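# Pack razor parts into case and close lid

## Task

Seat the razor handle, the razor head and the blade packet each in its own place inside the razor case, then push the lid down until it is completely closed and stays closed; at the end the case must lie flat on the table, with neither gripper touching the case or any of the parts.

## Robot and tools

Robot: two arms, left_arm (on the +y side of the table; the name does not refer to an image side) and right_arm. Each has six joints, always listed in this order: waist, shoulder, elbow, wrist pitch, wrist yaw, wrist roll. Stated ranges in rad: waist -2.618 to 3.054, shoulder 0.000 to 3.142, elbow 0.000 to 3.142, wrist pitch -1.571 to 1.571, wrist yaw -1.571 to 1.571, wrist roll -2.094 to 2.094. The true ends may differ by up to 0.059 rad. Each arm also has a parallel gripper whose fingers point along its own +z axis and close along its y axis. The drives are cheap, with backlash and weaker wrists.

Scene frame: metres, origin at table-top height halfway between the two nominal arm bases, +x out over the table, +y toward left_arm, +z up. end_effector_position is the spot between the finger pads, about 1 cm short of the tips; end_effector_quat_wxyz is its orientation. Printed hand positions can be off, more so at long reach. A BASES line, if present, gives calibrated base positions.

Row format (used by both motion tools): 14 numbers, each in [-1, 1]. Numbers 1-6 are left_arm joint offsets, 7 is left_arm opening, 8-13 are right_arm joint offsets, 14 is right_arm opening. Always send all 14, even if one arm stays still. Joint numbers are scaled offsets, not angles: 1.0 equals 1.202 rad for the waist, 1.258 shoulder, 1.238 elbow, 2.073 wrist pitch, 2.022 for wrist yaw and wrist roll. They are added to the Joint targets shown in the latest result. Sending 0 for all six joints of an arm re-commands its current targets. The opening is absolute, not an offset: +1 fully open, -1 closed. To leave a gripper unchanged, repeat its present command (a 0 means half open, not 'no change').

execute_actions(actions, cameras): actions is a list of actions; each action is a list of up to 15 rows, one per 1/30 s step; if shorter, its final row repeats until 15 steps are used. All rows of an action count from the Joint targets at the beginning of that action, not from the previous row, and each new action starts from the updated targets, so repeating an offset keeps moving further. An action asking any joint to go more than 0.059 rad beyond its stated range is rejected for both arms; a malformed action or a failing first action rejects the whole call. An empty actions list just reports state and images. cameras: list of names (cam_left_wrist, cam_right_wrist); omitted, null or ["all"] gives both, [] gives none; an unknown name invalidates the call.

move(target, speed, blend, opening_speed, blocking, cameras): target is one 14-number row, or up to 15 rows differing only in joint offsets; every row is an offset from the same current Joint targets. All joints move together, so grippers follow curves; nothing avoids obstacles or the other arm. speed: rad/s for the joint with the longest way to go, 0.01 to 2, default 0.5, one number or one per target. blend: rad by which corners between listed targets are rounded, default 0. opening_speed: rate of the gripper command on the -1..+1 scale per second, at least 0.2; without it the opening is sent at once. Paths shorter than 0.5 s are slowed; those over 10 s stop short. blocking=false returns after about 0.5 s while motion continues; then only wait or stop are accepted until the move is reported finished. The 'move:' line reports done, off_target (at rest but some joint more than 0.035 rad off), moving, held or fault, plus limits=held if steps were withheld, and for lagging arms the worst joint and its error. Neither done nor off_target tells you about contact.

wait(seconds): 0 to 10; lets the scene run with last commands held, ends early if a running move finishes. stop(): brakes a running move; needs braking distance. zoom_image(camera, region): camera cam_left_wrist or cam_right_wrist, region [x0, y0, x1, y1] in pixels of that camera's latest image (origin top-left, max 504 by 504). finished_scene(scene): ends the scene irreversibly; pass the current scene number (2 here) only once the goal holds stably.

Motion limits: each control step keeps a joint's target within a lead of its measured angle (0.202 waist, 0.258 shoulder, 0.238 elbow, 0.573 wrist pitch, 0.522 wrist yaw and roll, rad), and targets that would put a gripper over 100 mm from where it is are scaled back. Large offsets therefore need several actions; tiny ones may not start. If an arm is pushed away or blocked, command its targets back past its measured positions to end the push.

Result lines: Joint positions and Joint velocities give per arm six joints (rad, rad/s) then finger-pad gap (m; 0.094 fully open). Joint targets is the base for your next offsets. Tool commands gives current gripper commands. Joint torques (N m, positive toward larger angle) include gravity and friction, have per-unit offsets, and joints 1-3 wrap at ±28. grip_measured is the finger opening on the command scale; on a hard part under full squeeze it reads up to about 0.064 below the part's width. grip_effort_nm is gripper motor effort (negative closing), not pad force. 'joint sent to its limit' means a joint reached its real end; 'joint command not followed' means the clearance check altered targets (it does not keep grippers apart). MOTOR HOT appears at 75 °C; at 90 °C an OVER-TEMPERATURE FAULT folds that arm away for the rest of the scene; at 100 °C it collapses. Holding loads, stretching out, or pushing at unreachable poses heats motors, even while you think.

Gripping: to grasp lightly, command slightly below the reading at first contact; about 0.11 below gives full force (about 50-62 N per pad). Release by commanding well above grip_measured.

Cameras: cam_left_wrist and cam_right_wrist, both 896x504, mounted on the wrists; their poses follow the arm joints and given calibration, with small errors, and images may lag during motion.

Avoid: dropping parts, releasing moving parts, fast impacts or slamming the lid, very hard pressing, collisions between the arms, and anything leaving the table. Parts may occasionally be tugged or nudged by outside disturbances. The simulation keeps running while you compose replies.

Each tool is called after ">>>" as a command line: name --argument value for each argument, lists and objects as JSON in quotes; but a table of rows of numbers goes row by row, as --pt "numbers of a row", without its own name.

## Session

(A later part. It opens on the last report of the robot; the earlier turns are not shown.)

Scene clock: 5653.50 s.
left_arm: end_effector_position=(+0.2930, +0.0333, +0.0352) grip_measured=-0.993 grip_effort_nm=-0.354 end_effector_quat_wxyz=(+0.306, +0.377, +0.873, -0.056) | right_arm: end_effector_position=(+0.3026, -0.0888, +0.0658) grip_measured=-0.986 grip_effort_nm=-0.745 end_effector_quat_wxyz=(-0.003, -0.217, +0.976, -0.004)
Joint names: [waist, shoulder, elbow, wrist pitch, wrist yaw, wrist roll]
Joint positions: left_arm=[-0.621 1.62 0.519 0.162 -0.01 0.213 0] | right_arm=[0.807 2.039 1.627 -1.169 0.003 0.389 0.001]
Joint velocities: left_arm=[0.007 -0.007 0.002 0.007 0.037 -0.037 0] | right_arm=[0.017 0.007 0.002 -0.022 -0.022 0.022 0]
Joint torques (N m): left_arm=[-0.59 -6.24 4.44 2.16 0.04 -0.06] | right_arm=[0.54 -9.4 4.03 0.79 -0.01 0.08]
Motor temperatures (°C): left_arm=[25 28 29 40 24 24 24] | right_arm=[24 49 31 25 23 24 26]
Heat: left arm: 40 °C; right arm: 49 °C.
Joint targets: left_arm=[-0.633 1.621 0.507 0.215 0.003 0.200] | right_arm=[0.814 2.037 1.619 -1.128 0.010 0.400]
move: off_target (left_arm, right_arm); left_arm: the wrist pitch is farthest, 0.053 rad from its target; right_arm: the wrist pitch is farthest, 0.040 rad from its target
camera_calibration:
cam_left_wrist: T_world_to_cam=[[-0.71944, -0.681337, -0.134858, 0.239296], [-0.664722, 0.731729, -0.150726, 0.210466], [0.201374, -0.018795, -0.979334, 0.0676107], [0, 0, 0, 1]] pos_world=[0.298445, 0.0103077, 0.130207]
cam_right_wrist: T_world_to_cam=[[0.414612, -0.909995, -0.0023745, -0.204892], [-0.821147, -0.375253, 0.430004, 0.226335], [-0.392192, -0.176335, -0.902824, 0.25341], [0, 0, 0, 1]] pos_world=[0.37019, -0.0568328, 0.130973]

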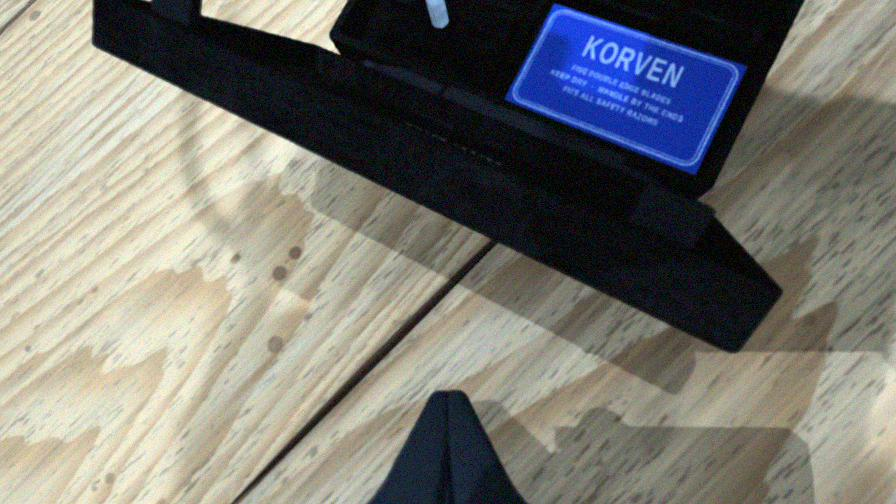

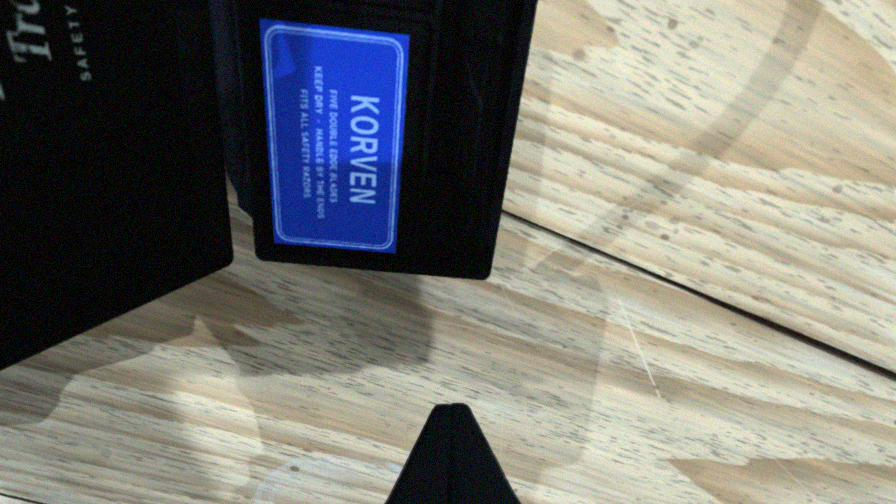

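>>> zoom_image --camera "cam_right_wrist" --region '[380, 0, 560, 290]'

>>> move --target '[0,0,0,0,0,0,-1,-0.02,-0.17,-0.08,-0.25,0,-0.205,-1]'

>>> zoom_image --camera "cam_right_wrist" --region '[300, 0, 650, 350]'

Scaled by 1.738 from the camera's 896x504 image, which has a finer 1280x720 frame.

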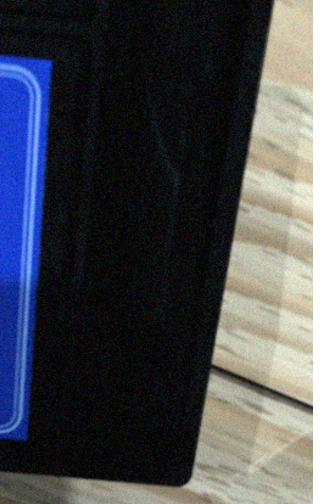

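the call would take right_arm's wrist pitch more than 0.059 radians past the lower end of its range (-1.571 radians), so nothing of the call was run. Give that joint a number nearer 0 in that row, or first move the joint away from that end.
Scene clock: 5661.30 s.
left_arm: end_effector_position=(+0.2930, +0.0333, +0.0352) grip_measured=-0.993 grip_effort_nm=-0.354 end_effector_quat_wxyz=(+0.306, +0.377, +0.873, -0.056) | right_arm: end_effector_position=(+0.3026, -0.0888, +0.0658) grip_measured=-0.986 grip_effort_nm=-0.745 end_effector_quat_wxyz=(-0.003, -0.217, +0.976, -0.004)
Joint names: [waist, shoulder, elbow, wrist pitch, wrist yaw, wrist roll]
Joint positions: left_arm=[-0.621 1.62 0.519 0.162 -0.01 0.213 0] | right_arm=[0.807 2.039 1.627 -1.169 0.003 0.389 0.001]
Joint velocities: left_arm=[-0.017 -0.007 -0.002 -0.022 0.022 -0.022 -0.001] | right_arm=[0.002 -0.017 0.002 0.007 0.007 -0.007 0.001]
Joint torques (N m): left_arm=[-0.58 -6.24 4.44 2.16 0.02 -0.06] | right_arm=[0.55 -9.43 4.01 0.78 -0.01 0.08]
Motor temperatures (°C): left_arm=[25 28 29 40 24 24 24] | right_arm=[24 46 31 25 23 24 26]
Heat: left arm: 40 °C; right arm: 46 °C.
Joint targets: left_arm=[-0.633 1.621 0.507 0.215 0.003 0.200] | right_arm=[0.814 2.037 1.619 -1.128 0.010 0.400]
Tool commands: left_gripper/opening=-1.0 right_gripper/opening=-1.0

Scaled by 1.440 from the camera's 896x504 image, which has a finer 1280x720 frame.

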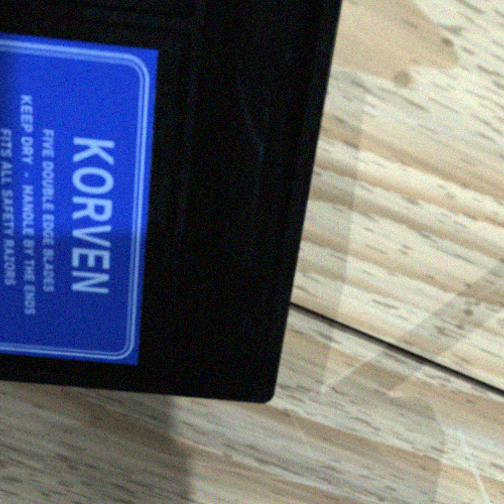

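>>> move --target '[0,0,0,0,0,0,-1,-0.025,-0.538,-0.605,0.25,0,-0.205,-1]' --speed 0.8

>>> zoom_image --camera "cam_right_wrist" --region '[380, 0, 620, 240]'

Scene clock: 5673.40 s.
left_arm: end_effector_position=(+0.2930, +0.0333, +0.0352) grip_measured=-0.993 grip_effort_nm=-0.364 end_effector_quat_wxyz=(+0.306, +0.377, +0.873, -0.056) | right_arm: end_effector_position=(+0.2535, -0.1462, +0.0845) grip_measured=-0.986 grip_effort_nm=-0.745 end_effector_quat_wxyz=(+0.177, -0.388, +0.901, +0.075)
Joint names: [waist, shoulder, elbow, wrist pitch, wrist yaw, wrist roll]
Joint positions: left_arm=[-0.621 1.62 0.519 0.162 -0.01 0.213 0] | right_arm=[0.798 1.39 0.881 -0.675 0.003 0.003 0.001]
Joint velocities: left_arm=[-0.022 0.012 0.002 0.022 0.007 -0.037 0] | right_arm=[0.002 -0.017 0.007 -0.051 -0.037 -0.022 0]
Joint torques (N m): left_arm=[-0.66 -6.27 4.48 2.17 0.03 -0.02] | right_arm=[-0.57 -6.48 4.3 1.77 -0.02 -0.12]
Motor temperatures (°C): left_arm=[25 28 29 40 24 24 24] | right_arm=[24 42 30 25 23 24 27]
Heat: left arm: 40 °C; right arm: 42 °C.
Joint targets: left_arm=[-0.633 1.621 0.507 0.215 0.003 0.200] | right_arm=[0.784 1.360 0.870 -0.610 0.010 -0.015]
move: off_target (left_arm, right_arm); left_arm: the wrist pitch is farthest, 0.053 rad from its target; right_arm: the wrist pitch is farthest, 0.065 rad from its target
camera_calibration:
cam_left_wrist: T_world_to_cam=[[-0.71944, -0.681337, -0.134858, 0.239296], [-0.664722, 0.731729, -0.150726, 0.210466], [0.201374, -0.018795, -0.979334, 0.0676107], [0, 0, 0, 1]] pos_world=[0.298445, 0.0103077, 0.130207]
cam_right_wrist: T_world_to_cam=[[0.7229, -0.690879, -0.0100545, -0.282247], [-0.68972, -0.722403, 0.0491909, 0.104558], [-0.0412484, -0.0286253, -0.998739, 0.181605], [0, 0, 0, 1]] pos_world=[0.283643, -0.114267, 0.173395]

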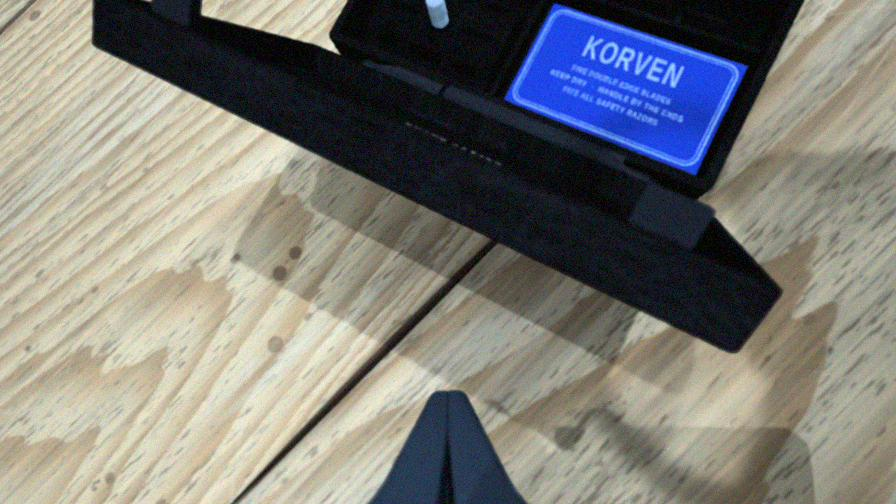

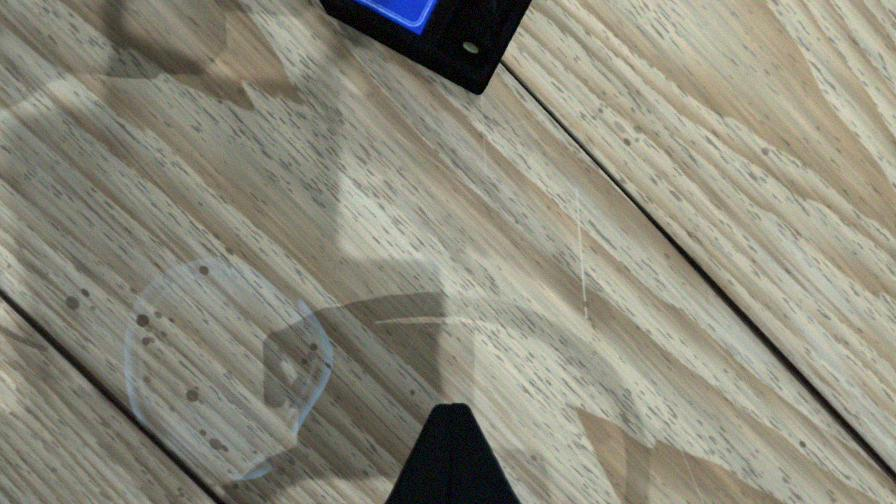

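Scaled by 2.100 from the camera's 896x504 image, which has a finer 1280x720 frame.

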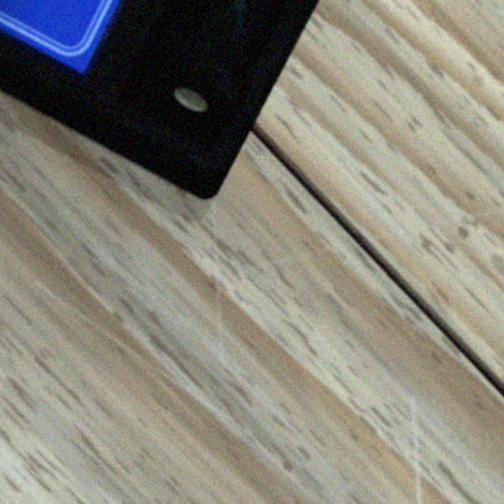

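>>> move --target '[0,0,0,0,0,0,-1,0.0266,0.5585,0.606,-0.25,0,0.205,-1]' --speed 0.8

Scene clock: 5701.30 s.
left_arm: end_effector_position=(+0.2930, +0.0333, +0.0352) grip_measured=-0.993 grip_effort_nm=-0.354 end_effector_quat_wxyz=(+0.306, +0.377, +0.873, -0.056) | right_arm: end_effector_position=(+0.3037, -0.0901, +0.0455) grip_measured=-0.986 grip_effort_nm=-0.745 end_effector_quat_wxyz=(-0.006, -0.218, +0.976, -0.006)
Joint names: [waist, shoulder, elbow, wrist pitch, wrist yaw, wrist roll]
Joint positions: left_arm=[-0.621 1.62 0.519 0.162 -0.01 0.213 0] | right_arm=[0.803 2.06 1.576 -1.103 0.003 0.382 0.001]
Joint velocities: left_arm=[-0.012 0.017 0.007 -0.066 -0.037 -0.007 -0.001] | right_arm=[0.017 -0.007 -0.002 -0.022 0.022 -0.037 0]
Joint torques (N m): left_arm=[-0.58 -6.24 4.51 2.16 0.04 -0.06] | right_arm=[0.54 -9.21 8.7 0.17 -0.01 0.12]
Motor temperatures (°C): left_arm=[25 28 29 40 24 24 24] | right_arm=[24 36 30 28 23 24 27]
Heat: left arm: 40 °C; right arm: 36 °C.
Joint targets: left_arm=[-0.633 1.621 0.507 0.215 0.003 0.200] | right_arm=[0.816 2.063 1.621 -1.128 0.010 0.400]
move: off_target (left_arm, right_arm); left_arm: the wrist pitch is farthest, 0.053 rad from its target; right_arm: the elbow is farthest, 0.044 rad from its target
camera_calibration:
cam_left_wrist: T_world_to_cam=[[-0.71944, -0.681337, -0.134858, 0.239296], [-0.664722, 0.731729, -0.150726, 0.210466], [0.201374, -0.018795, -0.979334, 0.0676107], [0, 0, 0, 1]] pos_world=[0.298445, 0.0103077, 0.130207]
cam_right_wrist: T_world_to_cam=[[0.417396, -0.908725, -0.0000959942, -0.207503], [-0.818153, -0.375841, 0.435167, 0.234313], [-0.395483, -0.181558, -0.90035, 0.235626], [0, 0, 0, 1]] pos_world=[0.371501, -0.0577189, 0.11016]

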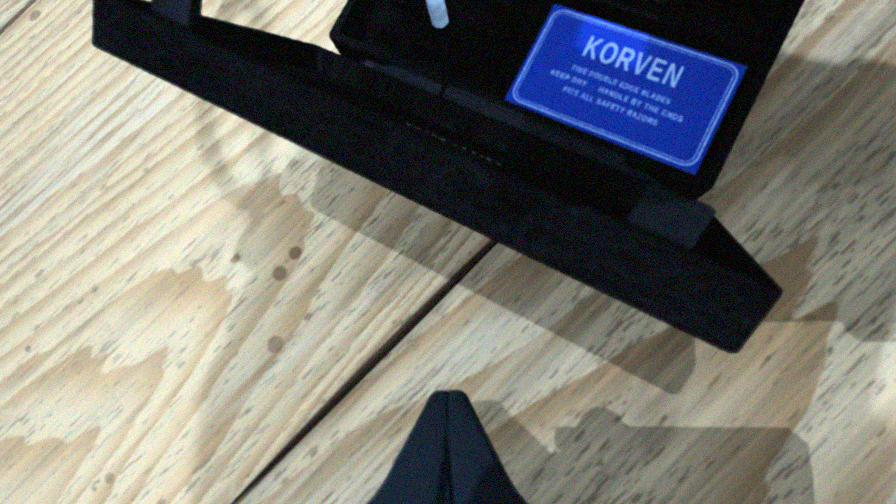

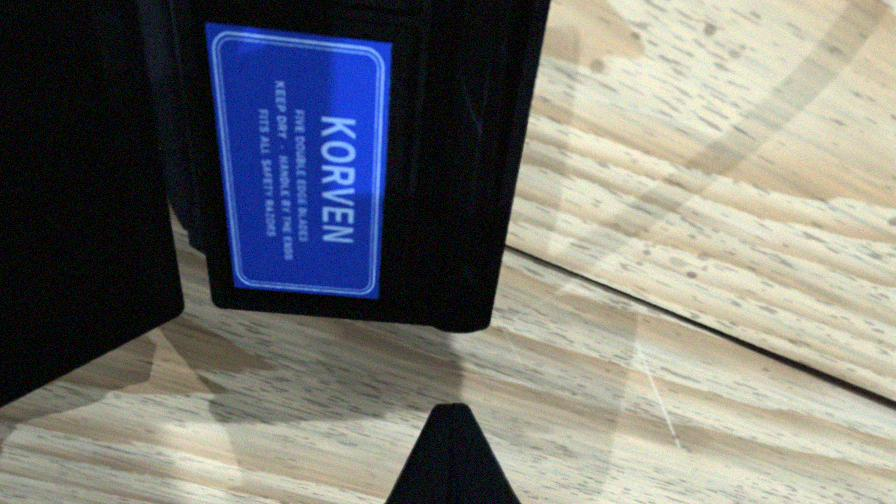

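>>> move --pt "0 0 0 0 0 0 -1 -0.0183 0.044 0.056 -0.0115 0 0 -1" --pt "0 0 0 0 0 0 -1 -0.037 0.0825 0.1175 -0.0251 0 0 -1" --speed 0.15 --blend 0.01

>>> zoom_image --camera "cam_right_wrist" --region '[330, 200, 600, 470]'

Scene clock: 5713.50 s.
left_arm: end_effector_position=(+0.2930, +0.0333, +0.0352) grip_measured=-0.993 grip_effort_nm=-0.359 end_effector_quat_wxyz=(+0.306, +0.377, +0.873, -0.056) | right_arm: end_effector_position=(+0.3261, -0.0790, +0.0447) grip_measured=-0.986 grip_effort_nm=-0.745 end_effector_quat_wxyz=(-0.007, -0.208, +0.978, -0.007)
Joint names: [waist, shoulder, elbow, wrist pitch, wrist yaw, wrist roll]
Joint positions: left_arm=[-0.621 1.62 0.519 0.162 -0.01 0.213 0] | right_arm=[0.781 2.155 1.72 -1.155 0.003 0.382 0.001]
Joint velocities: left_arm=[0.012 0.007 0.002 -0.022 -0.066 -0.037 0] | right_arm=[0.002 0.002 0.007 -0.066 -0.022 -0.022 0]
Joint torques (N m): left_arm=[-0.53 -6.23 4.44 2.17 0.03 -0.08] | right_arm=[-0.49 -9.36 8.83 0.13 -0.02 0.07]
Motor temperatures (°C): left_arm=[25 28 29 40 24 24 24] | right_arm=[24 36 31 26 23 24 27]
Heat: left arm: 40 °C; right arm: 36 °C.
Joint targets: left_arm=[-0.633 1.621 0.507 0.215 0.003 0.200] | right_arm=[0.772 2.166 1.766 -1.180 0.010 0.400]
move: off_target (left_arm, right_arm); left_arm: the wrist pitch is farthest, 0.053 rad from its target; right_arm: the elbow is farthest, 0.046 rad from its target
camera_calibration:
cam_left_wrist: T_world_to_cam=[[-0.71944, -0.681337, -0.134858, 0.239296], [-0.664722, 0.731729, -0.150726, 0.210466], [0.201374, -0.018795, -0.979334, 0.0676107], [0, 0, 0, 1]] pos_world=[0.298445, 0.0103077, 0.130207]
cam_right_wrist: T_world_to_cam=[[0.397787, -0.917477, 0.00107324, -0.201035], [-0.825102, -0.357224, 0.437718, 0.260755], [-0.401213, -0.175004, -0.899111, 0.248161], [0, 0, 0, 1]] pos_world=[0.394684, -0.0478676, 0.109203]

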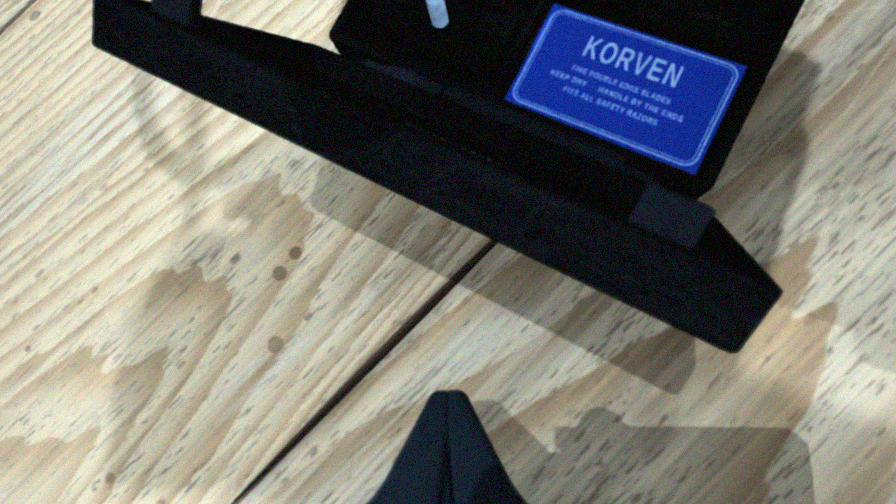

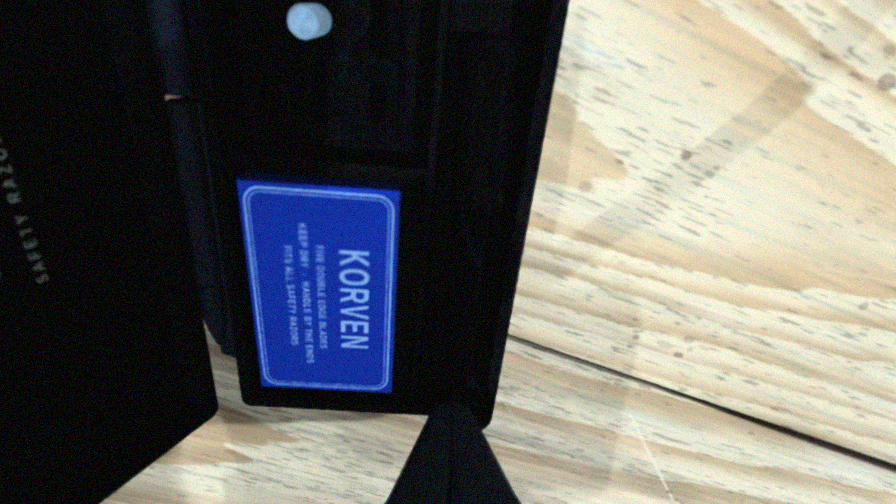

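Scaled by 1.867 from the camera's 896x504 image, which has a finer 1280x720 frame.

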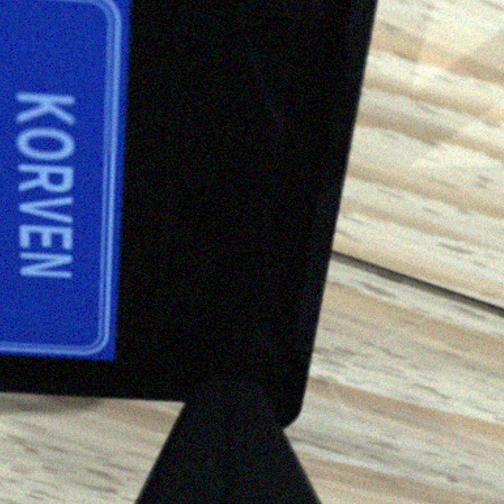

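>>> move --pt "0 0 0 0 0 0 -1 0.025 -0.09 -0.1171 0.0251 0 0 -1" --pt "0 0 0 0 0 0 -1 0.02 -0.06 -0.1171 0.0251 0 0 -1" --speed 0.3

>>> zoom_image --camera "cam_right_wrist" --region '[330, 200, 600, 470]'

Scene clock: 5723.23 s.
left_arm: end_effector_position=(+0.2930, +0.0333, +0.0352) grip_measured=-0.993 grip_effort_nm=-0.359 end_effector_quat_wxyz=(+0.306, +0.377, +0.873, -0.056) | right_arm: end_effector_position=(+0.3069, -0.0945, +0.0373) grip_measured=-0.986 grip_effort_nm=-0.740 end_effector_quat_wxyz=(-0.029, -0.211, +0.977, -0.022)
Joint names: [waist, shoulder, elbow, wrist pitch, wrist yaw, wrist roll]
Joint positions: left_arm=[-0.621 1.62 0.519 0.162 -0.01 0.213 0] | right_arm=[0.789 2.119 1.63 -1.155 0.003 0.382 0.001]
Joint velocities: left_arm=[-0.017 -0.017 -0.012 -0.022 0.051 0.051 0.001] | right_arm=[-0.002 -0.022 0.017 -0.095 -0.051 0.007 0]
Joint torques (N m): left_arm=[-0.54 -6.26 4.45 2.18 0.03 -0.05] | right_arm=[0.27 -11.82 3.34 0.57 -0.02 0.08]
Motor temperatures (°C): left_arm=[25 28 29 40 24 24 24] | right_arm=[24 37 31 26 23 24 27]
Heat: left arm: 40 °C; right arm: 37 °C.
Joint targets: left_arm=[-0.633 1.621 0.507 0.215 0.003 0.200] | right_arm=[0.796 2.091 1.621 -1.128 0.010 0.400]
move: off_target (left_arm); left_arm: the wrist pitch is farthest, 0.053 rad from its target
camera_calibration:
cam_left_wrist: T_world_to_cam=[[-0.71944, -0.681337, -0.134858, 0.239296], [-0.664722, 0.731729, -0.150726, 0.210466], [0.201374, -0.018795, -0.979334, 0.0676107], [0, 0, 0, 1]] pos_world=[0.298445, 0.0103077, 0.130207]
cam_right_wrist: T_world_to_cam=[[0.405231, -0.913961, 0.0215234, -0.210369], [-0.805276, -0.3457, 0.481686, 0.235952], [-0.432802, -0.212527, -0.876079, 0.236396], [0, 0, 0, 1]] pos_world=[0.377567, -0.0604603, 0.0979742]

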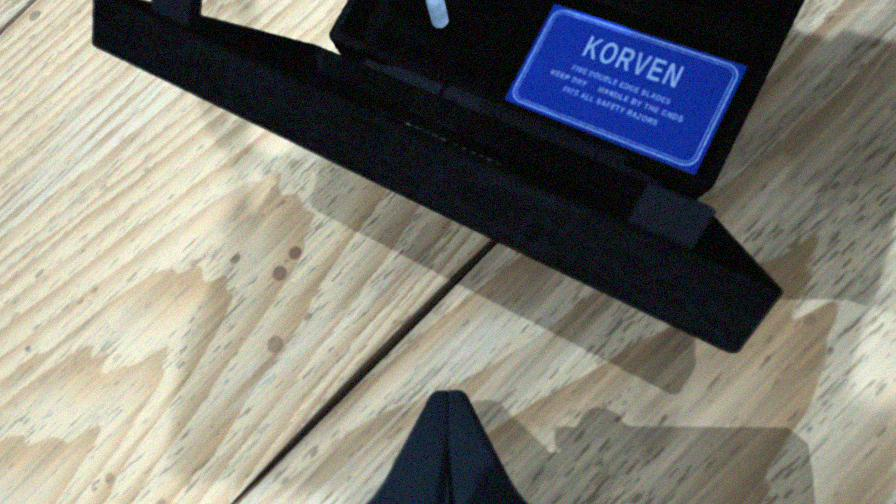

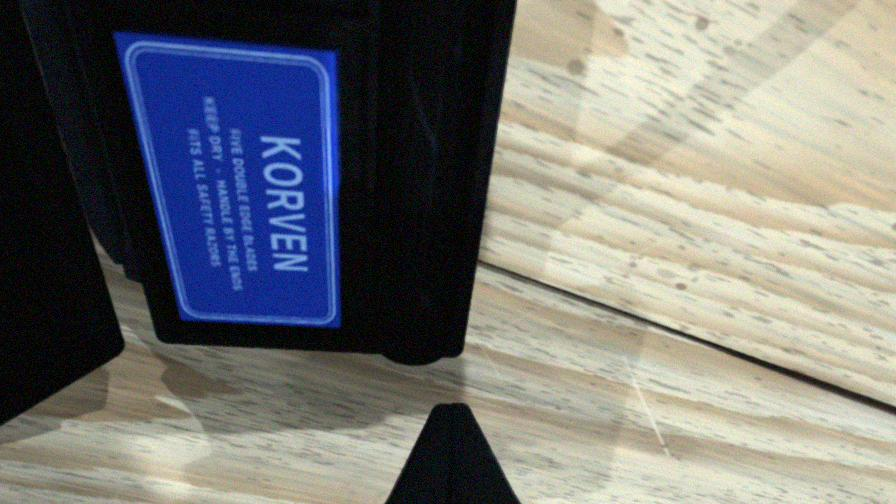

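Scaled by 1.867 from the camera's 896x504 image, which has a finer 1280x720 frame.

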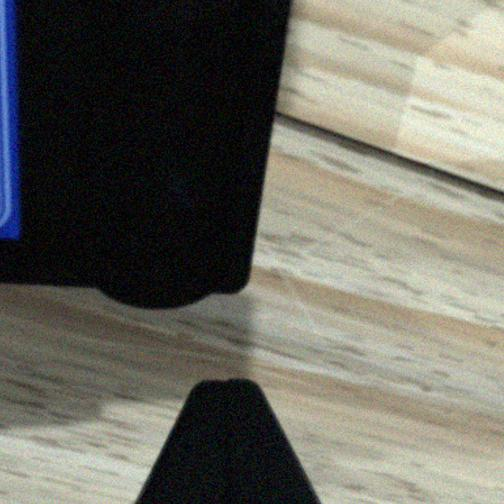

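>>> move --pt "0 0 0 0 0 0 -1 0.022 -0.01 0 0 0 0 -1" --pt "0 0 0 0 0 0 -1 0.004 0.028 0.056 -0.0115 0 0 -1" --pt "0 0 0 0 0 0 -1 -0.0146 0.068 0.1175 -0.0251 0 0 -1" --speed 0.15

>>> zoom_image --camera "cam_right_wrist" --region '[330, 200, 600, 470]'

Scene clock: 5732.27 s.
left_arm: end_effector_position=(+0.2930, +0.0333, +0.0352) grip_measured=-0.993 grip_effort_nm=-0.359 end_effector_quat_wxyz=(+0.306, +0.377, +0.873, -0.056) | right_arm: end_effector_position=(+0.3231, -0.0766, +0.0409) grip_measured=-0.986 grip_effort_nm=-0.740 end_effector_quat_wxyz=(-0.011, -0.212, +0.977, -0.009)
Joint names: [waist, shoulder, elbow, wrist pitch, wrist yaw, wrist roll]
Joint positions: left_arm=[-0.621 1.62 0.519 0.162 -0.01 0.213 0] | right_arm=[0.79 2.166 1.722 -1.155 0.003 0.382 0.001]
Joint velocities: left_arm=[0.012 0.002 -0.002 -0.051 0.007 -0.007 -0.001] | right_arm=[0.007 0.002 -0.022 -0.037 -0.066 -0.022 0]
Joint torques (N m): left_arm=[-0.44 -6.17 4.51 2.16 0.02 -0.06] | right_arm=[-0.49 -9.43 8.73 0.12 -0.01 0.09]
Motor temperatures (°C): left_arm=[25 28 29 40 24 24 24] | right_arm=[24 39 31 26 23 24 27]
Heat: left arm: 40 °C; right arm: 39 °C.
Joint targets: left_arm=[-0.633 1.621 0.507 0.215 0.003 0.200] | right_arm=[0.778 2.176 1.767 -1.180 0.010 0.400]
move: off_target (left_arm, right_arm); left_arm: the wrist pitch is farthest, 0.053 rad from its target; right_arm: the elbow is farthest, 0.045 rad from its target
camera_calibration:
cam_left_wrist: T_world_to_cam=[[-0.71944, -0.681337, -0.134858, 0.239296], [-0.664722, 0.731729, -0.150726, 0.210466], [0.201374, -0.018795, -0.979334, 0.0676107], [0, 0, 0, 1]] pos_world=[0.298445, 0.0103077, 0.130207]
cam_right_wrist: T_world_to_cam=[[0.406232, -0.913758, 0.00458083, -0.200305], [-0.818975, -0.361862, 0.445349, 0.258139], [-0.405284, -0.184667, -0.895345, 0.244377], [0, 0, 0, 1]] pos_world=[0.391821, -0.0444915, 0.104758]

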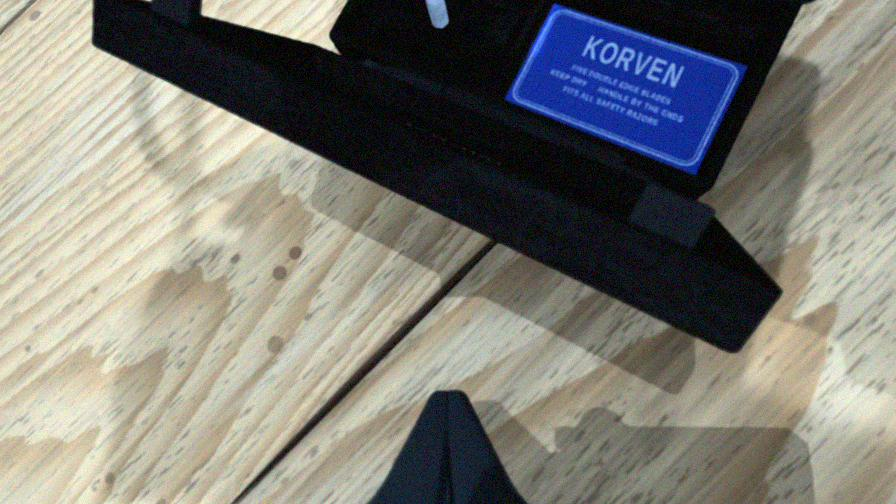

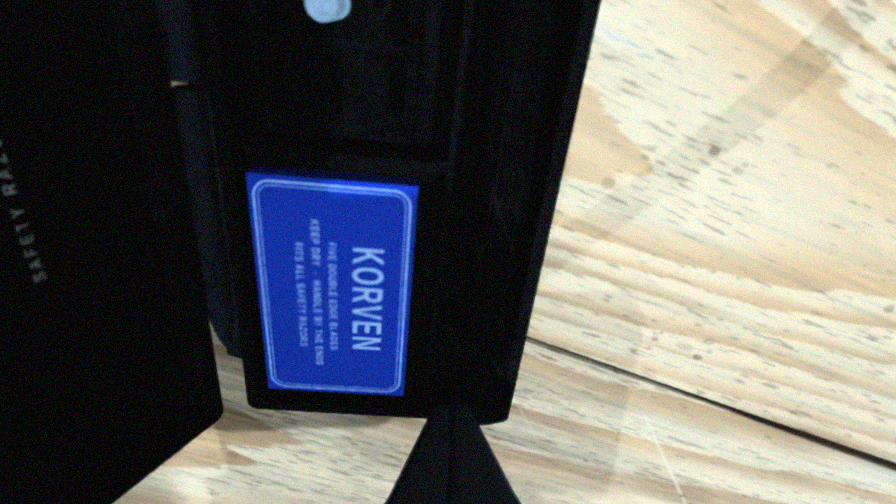

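Scaled by 1.867 from the camera's 896x504 image, which has a finer 1280x720 frame.

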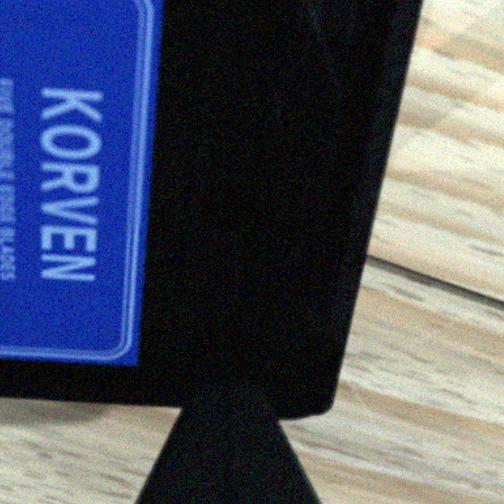

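>>> move --target '[0,0,0,0,0,0,-1,-0.013,0.0285,0.0427,-0.009,0,0,-1]' --speed 0.15

>>> move --pt "0 0 0 0 0 0 -1 0 -0.18 0 0 0 0 -1" --pt "0 0 0 0 0 0 -1 0.01 -0.66 -0.7667 0.284 0 -0.205 -1" --speed 0.8

>>> zoom_image --camera "cam_right_wrist" --region '[380, 0, 620, 240]'

Scene clock: 5740.23 s.
left_arm: end_effector_position=(+0.2930, +0.0333, +0.0352) grip_measured=-0.993 grip_effort_nm=-0.354 end_effector_quat_wxyz=(+0.306, +0.377, +0.873, -0.056) | right_arm: end_effector_position=(+0.3332, -0.0744, +0.0407) grip_measured=-0.986 grip_effort_nm=-0.740 end_effector_quat_wxyz=(-0.010, -0.205, +0.979, -0.009)
Joint names: [waist, shoulder, elbow, wrist pitch, wrist yaw, wrist roll]
Joint positions: left_arm=[-0.621 1.62 0.519 0.162 -0.01 0.213 0] | right_arm=[0.777 2.2 1.776 -1.173 0.003 0.382 0.001]
Joint velocities: left_arm=[-0.017 0.002 -0.012 0.022 0.007 0.022 0.001] | right_arm=[-0.007 -0.022 -0.012 0.051 0.037 -0.007 0]
Joint torques (N m): left_arm=[-0.61 -6.3 4.48 2.17 0.03 -0.06] | right_arm=[-0.57 -9.63 8.64 0.11 -0.01 0.08]
Motor temperatures (°C): left_arm=[25 28 29 40 24 24 24] | right_arm=[24 38 31 25 23 24 27]
Heat: left arm: 40 °C; right arm: 38 °C.
Joint targets: left_arm=[-0.633 1.621 0.507 0.215 0.003 0.200] | right_arm=[0.762 2.212 1.819 -1.199 0.010 0.400]
move: off_target (left_arm, right_arm); left_arm: the wrist pitch is farthest, 0.053 rad from its target; right_arm: the elbow is farthest, 0.044 rad from its target
camera_calibration:
cam_left_wrist: T_world_to_cam=[[-0.71944, -0.681337, -0.134858, 0.239296], [-0.664722, 0.731729, -0.150726, 0.210466], [0.201374, -0.018795, -0.979334, 0.0676107], [0, 0, 0, 1]] pos_world=[0.298445, 0.0103077, 0.130207]
cam_right_wrist: T_world_to_cam=[[0.393574, -0.919284, 0.00399625, -0.198509], [-0.82437, -0.351008, 0.44408, 0.269974], [-0.406833, -0.178073, -0.895978, 0.249747], [0, 0, 0, 1]] pos_world=[0.402292, -0.0432499, 0.104671]

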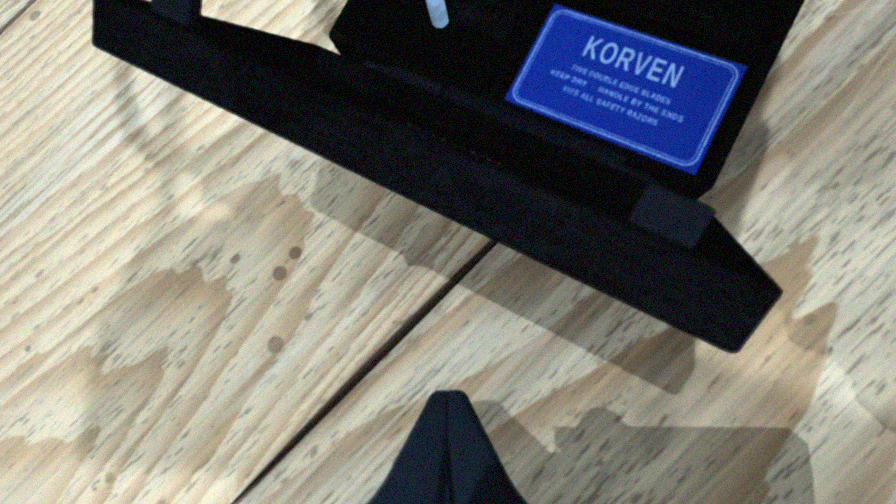

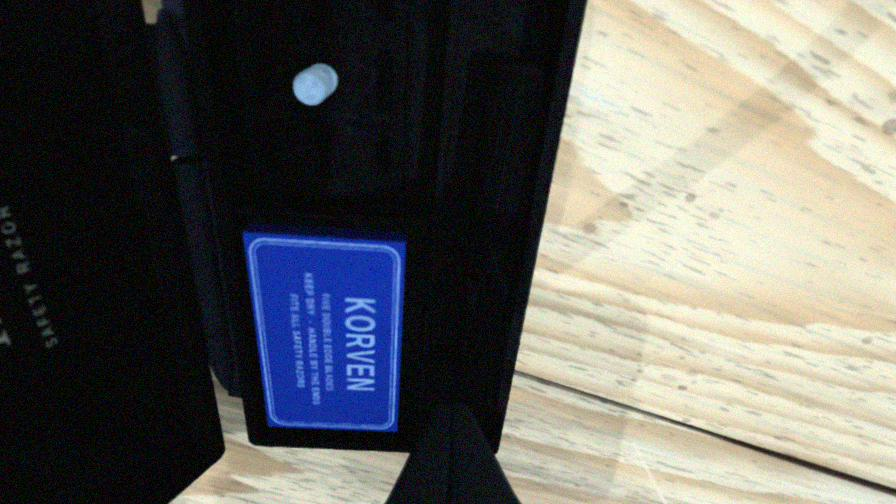

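Scene clock: 5742.67 s.
left_arm: end_effector_position=(+0.2930, +0.0333, +0.0352) grip_measured=-0.993 grip_effort_nm=-0.359 end_effector_quat_wxyz=(+0.306, +0.377, +0.873, -0.056) | right_arm: end_effector_position=(+0.2574, -0.1517, +0.0761) grip_measured=-0.986 grip_effort_nm=-0.745 end_effector_quat_wxyz=(+0.166, -0.380, +0.908, +0.068)
Joint names: [waist, shoulder, elbow, wrist pitch, wrist yaw, wrist roll]
Joint positions: left_arm=[-0.621 1.62 0.519 0.162 -0.01 0.213 0] | right_arm=[0.777 1.418 0.88 -0.673 0.003 0.003 0.001]
Joint velocities: left_arm=[0.012 -0.012 -0.012 0.051 0.022 0.037 0] | right_arm=[-0.017 -0.002 0.007 -0.037 -0.037 -0.037 -0.001]
Joint torques (N m): left_arm=[-0.62 -6.24 4.51 2.17 0.04 -0.05] | right_arm=[0.44 -7.12 4.33 1.69 -0.01 -0.15]
Motor temperatures (°C): left_arm=[25 28 29 40 24 24 24] | right_arm=[24 38 31 26 23 24 27]
Heat: left arm: 40 °C; right arm: 38 °C.
Joint targets: left_arm=[-0.633 1.621 0.507 0.215 0.003 0.200] | right_arm=[0.774 1.382 0.870 -0.610 0.010 -0.015]
move: off_target (left_arm, right_arm); left_arm: the wrist pitch is farthest, 0.053 rad from its target; right_arm: the wrist pitch is farthest, 0.063 rad from its target
camera_calibration:
cam_left_wrist: T_world_to_cam=[[-0.71944, -0.681337, -0.134858, 0.239296], [-0.664722, 0.731729, -0.150726, 0.210466], [0.201374, -0.018795, -0.979334, 0.0676107], [0, 0, 0, 1]] pos_world=[0.298445, 0.0103077, 0.130207]
cam_right_wrist: T_world_to_cam=[[0.707706, -0.706439, -0.00980418, -0.287429], [-0.703857, -0.706184, 0.0767459, 0.107706], [-0.0611399, -0.0474127, -0.997002, 0.175411], [0, 0, 0, 1]] pos_world=[0.289949, -0.118674, 0.163801]

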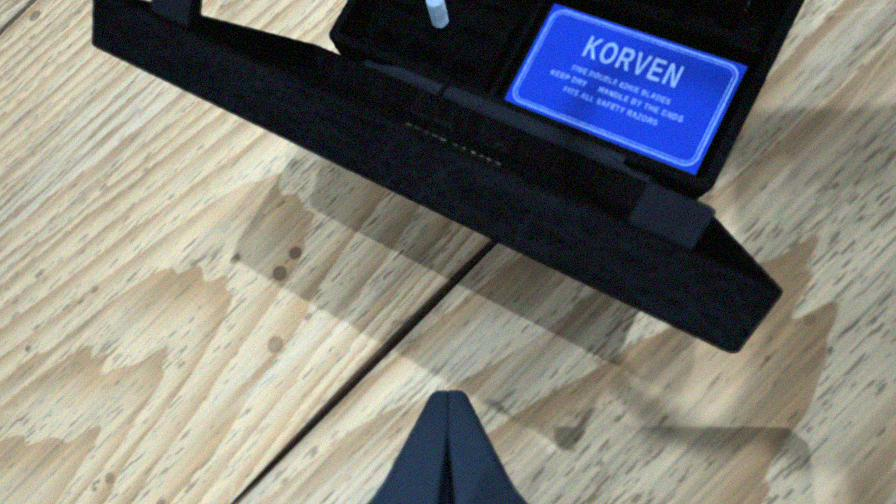

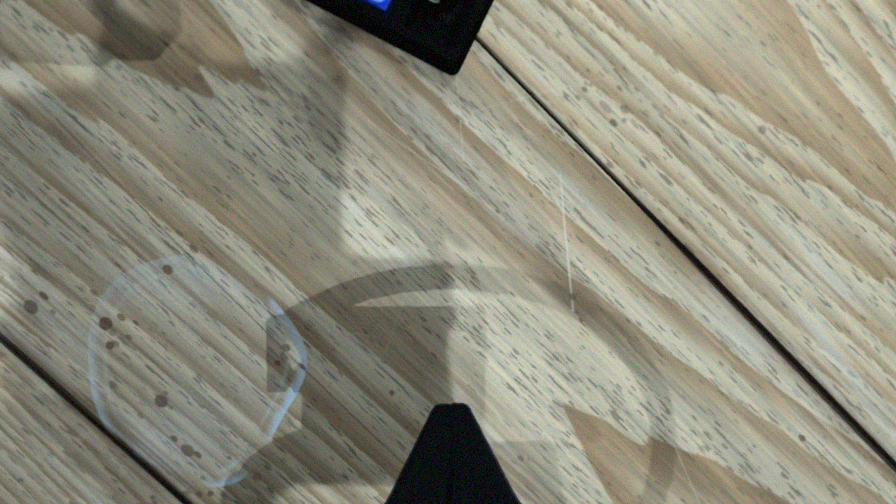

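Scaled by 2.100 from the camera's 896x504 image, which has a finer 1280x720 frame.

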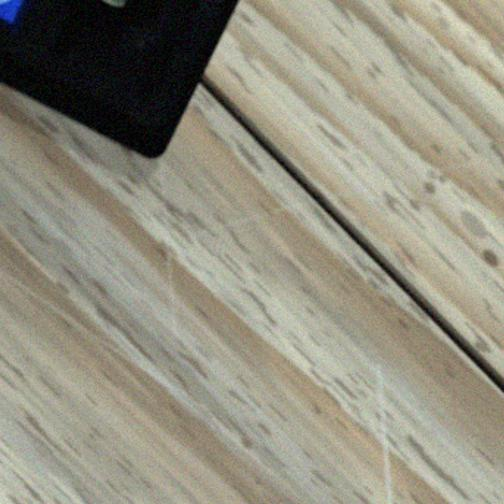

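>>> move --target '[0,0,0,0,0,0,-1,0,0.07,0.08,-0.06,0,0,-1]'

>>> zoom_image --camera "cam_right_wrist" --region '[360, 0, 600, 240]'

Scene clock: 5749.73 s.
left_arm: end_effector_position=(+0.2930, +0.0333, +0.0352) grip_measured=-0.993 grip_effort_nm=-0.359 end_effector_quat_wxyz=(+0.306, +0.377, +0.873, -0.056) | right_arm: end_effector_position=(+0.2615, -0.1476, +0.0731) grip_measured=-0.986 grip_effort_nm=-0.745 end_effector_quat_wxyz=(+0.152, -0.381, +0.910, +0.062)
Joint names: [waist, shoulder, elbow, wrist pitch, wrist yaw, wrist roll]
Joint positions: left_arm=[-0.621 1.62 0.519 0.162 -0.01 0.213 0] | right_arm=[0.777 1.47 0.923 -0.695 0.003 0.003 0.001]
Joint velocities: left_arm=[0.007 0.012 -0.022 -0.051 0.037 0.037 -0.001] | right_arm=[-0.002 -0.017 -0.002 -0.051 0.037 -0.037 0]
Joint torques (N m): left_arm=[-0.57 -6.3 4.46 2.18 0.02 -0.07] | right_arm=[0.43 -4.49 9.4 0.62 -0.01 -0.14]
Motor temperatures (°C): left_arm=[25 28 29 40 24 24 24] | right_arm=[24 37 31 26 23 24 27]
Heat: left arm: 40 °C; right arm: 37 °C.
Joint targets: left_arm=[-0.633 1.621 0.507 0.215 0.003 0.200] | right_arm=[0.774 1.470 0.969 -0.734 0.010 -0.015]
move: off_target (left_arm, right_arm); left_arm: the wrist pitch is farthest, 0.053 rad from its target; right_arm: the elbow is farthest, 0.046 rad from its target
camera_calibration:
cam_left_wrist: T_world_to_cam=[[-0.71944, -0.681337, -0.134858, 0.239296], [-0.664722, 0.731729, -0.150726, 0.210466], [0.201374, -0.018795, -0.979334, 0.0676107], [0, 0, 0, 1]] pos_world=[0.298445, 0.0103077, 0.130207]
cam_right_wrist: T_world_to_cam=[[0.707498, -0.706651, -0.00951723, -0.287403], [-0.701881, -0.704167, 0.107293, 0.111254], [-0.0825204, -0.0692296, -0.994182, 0.174987], [0, 0, 0, 1]] pos_world=[0.295864, -0.112638, 0.159297]

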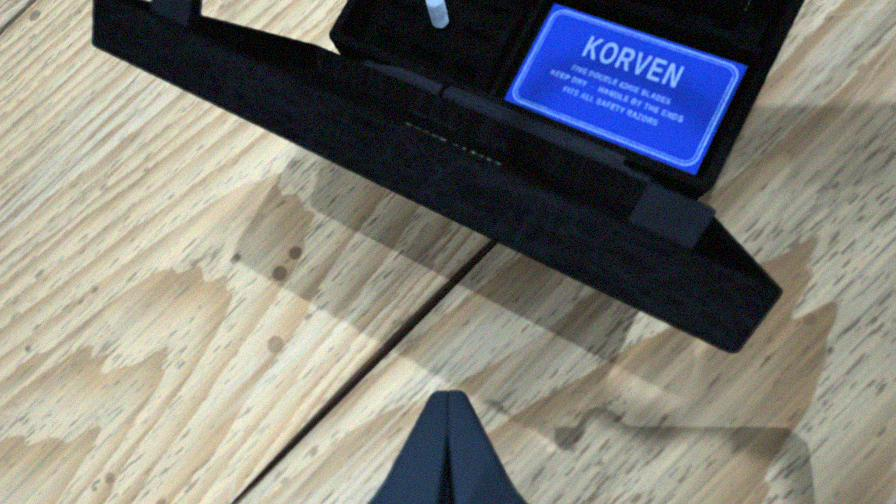

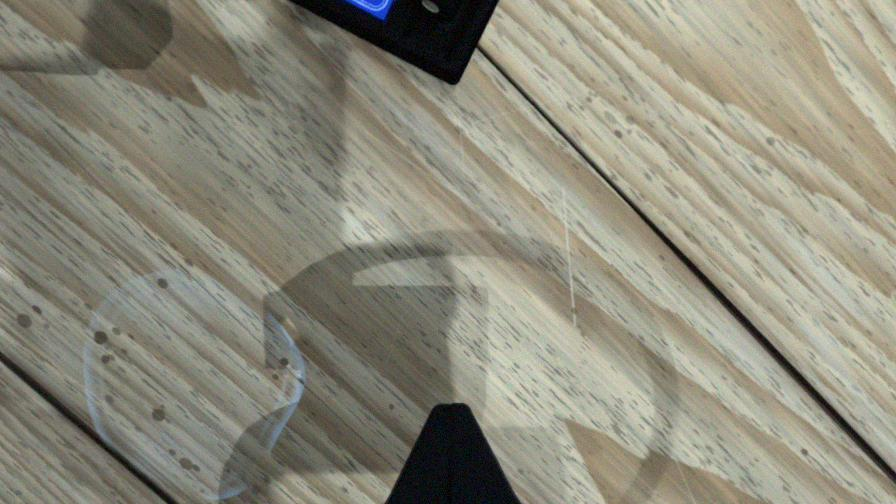

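Scaled by 2.100 from the camera's 896x504 image, which has a finer 1280x720 frame.

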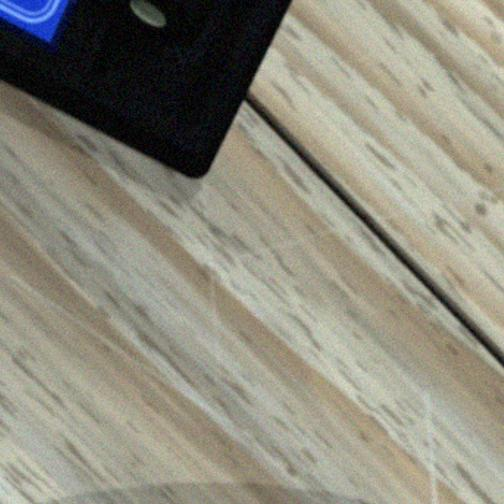

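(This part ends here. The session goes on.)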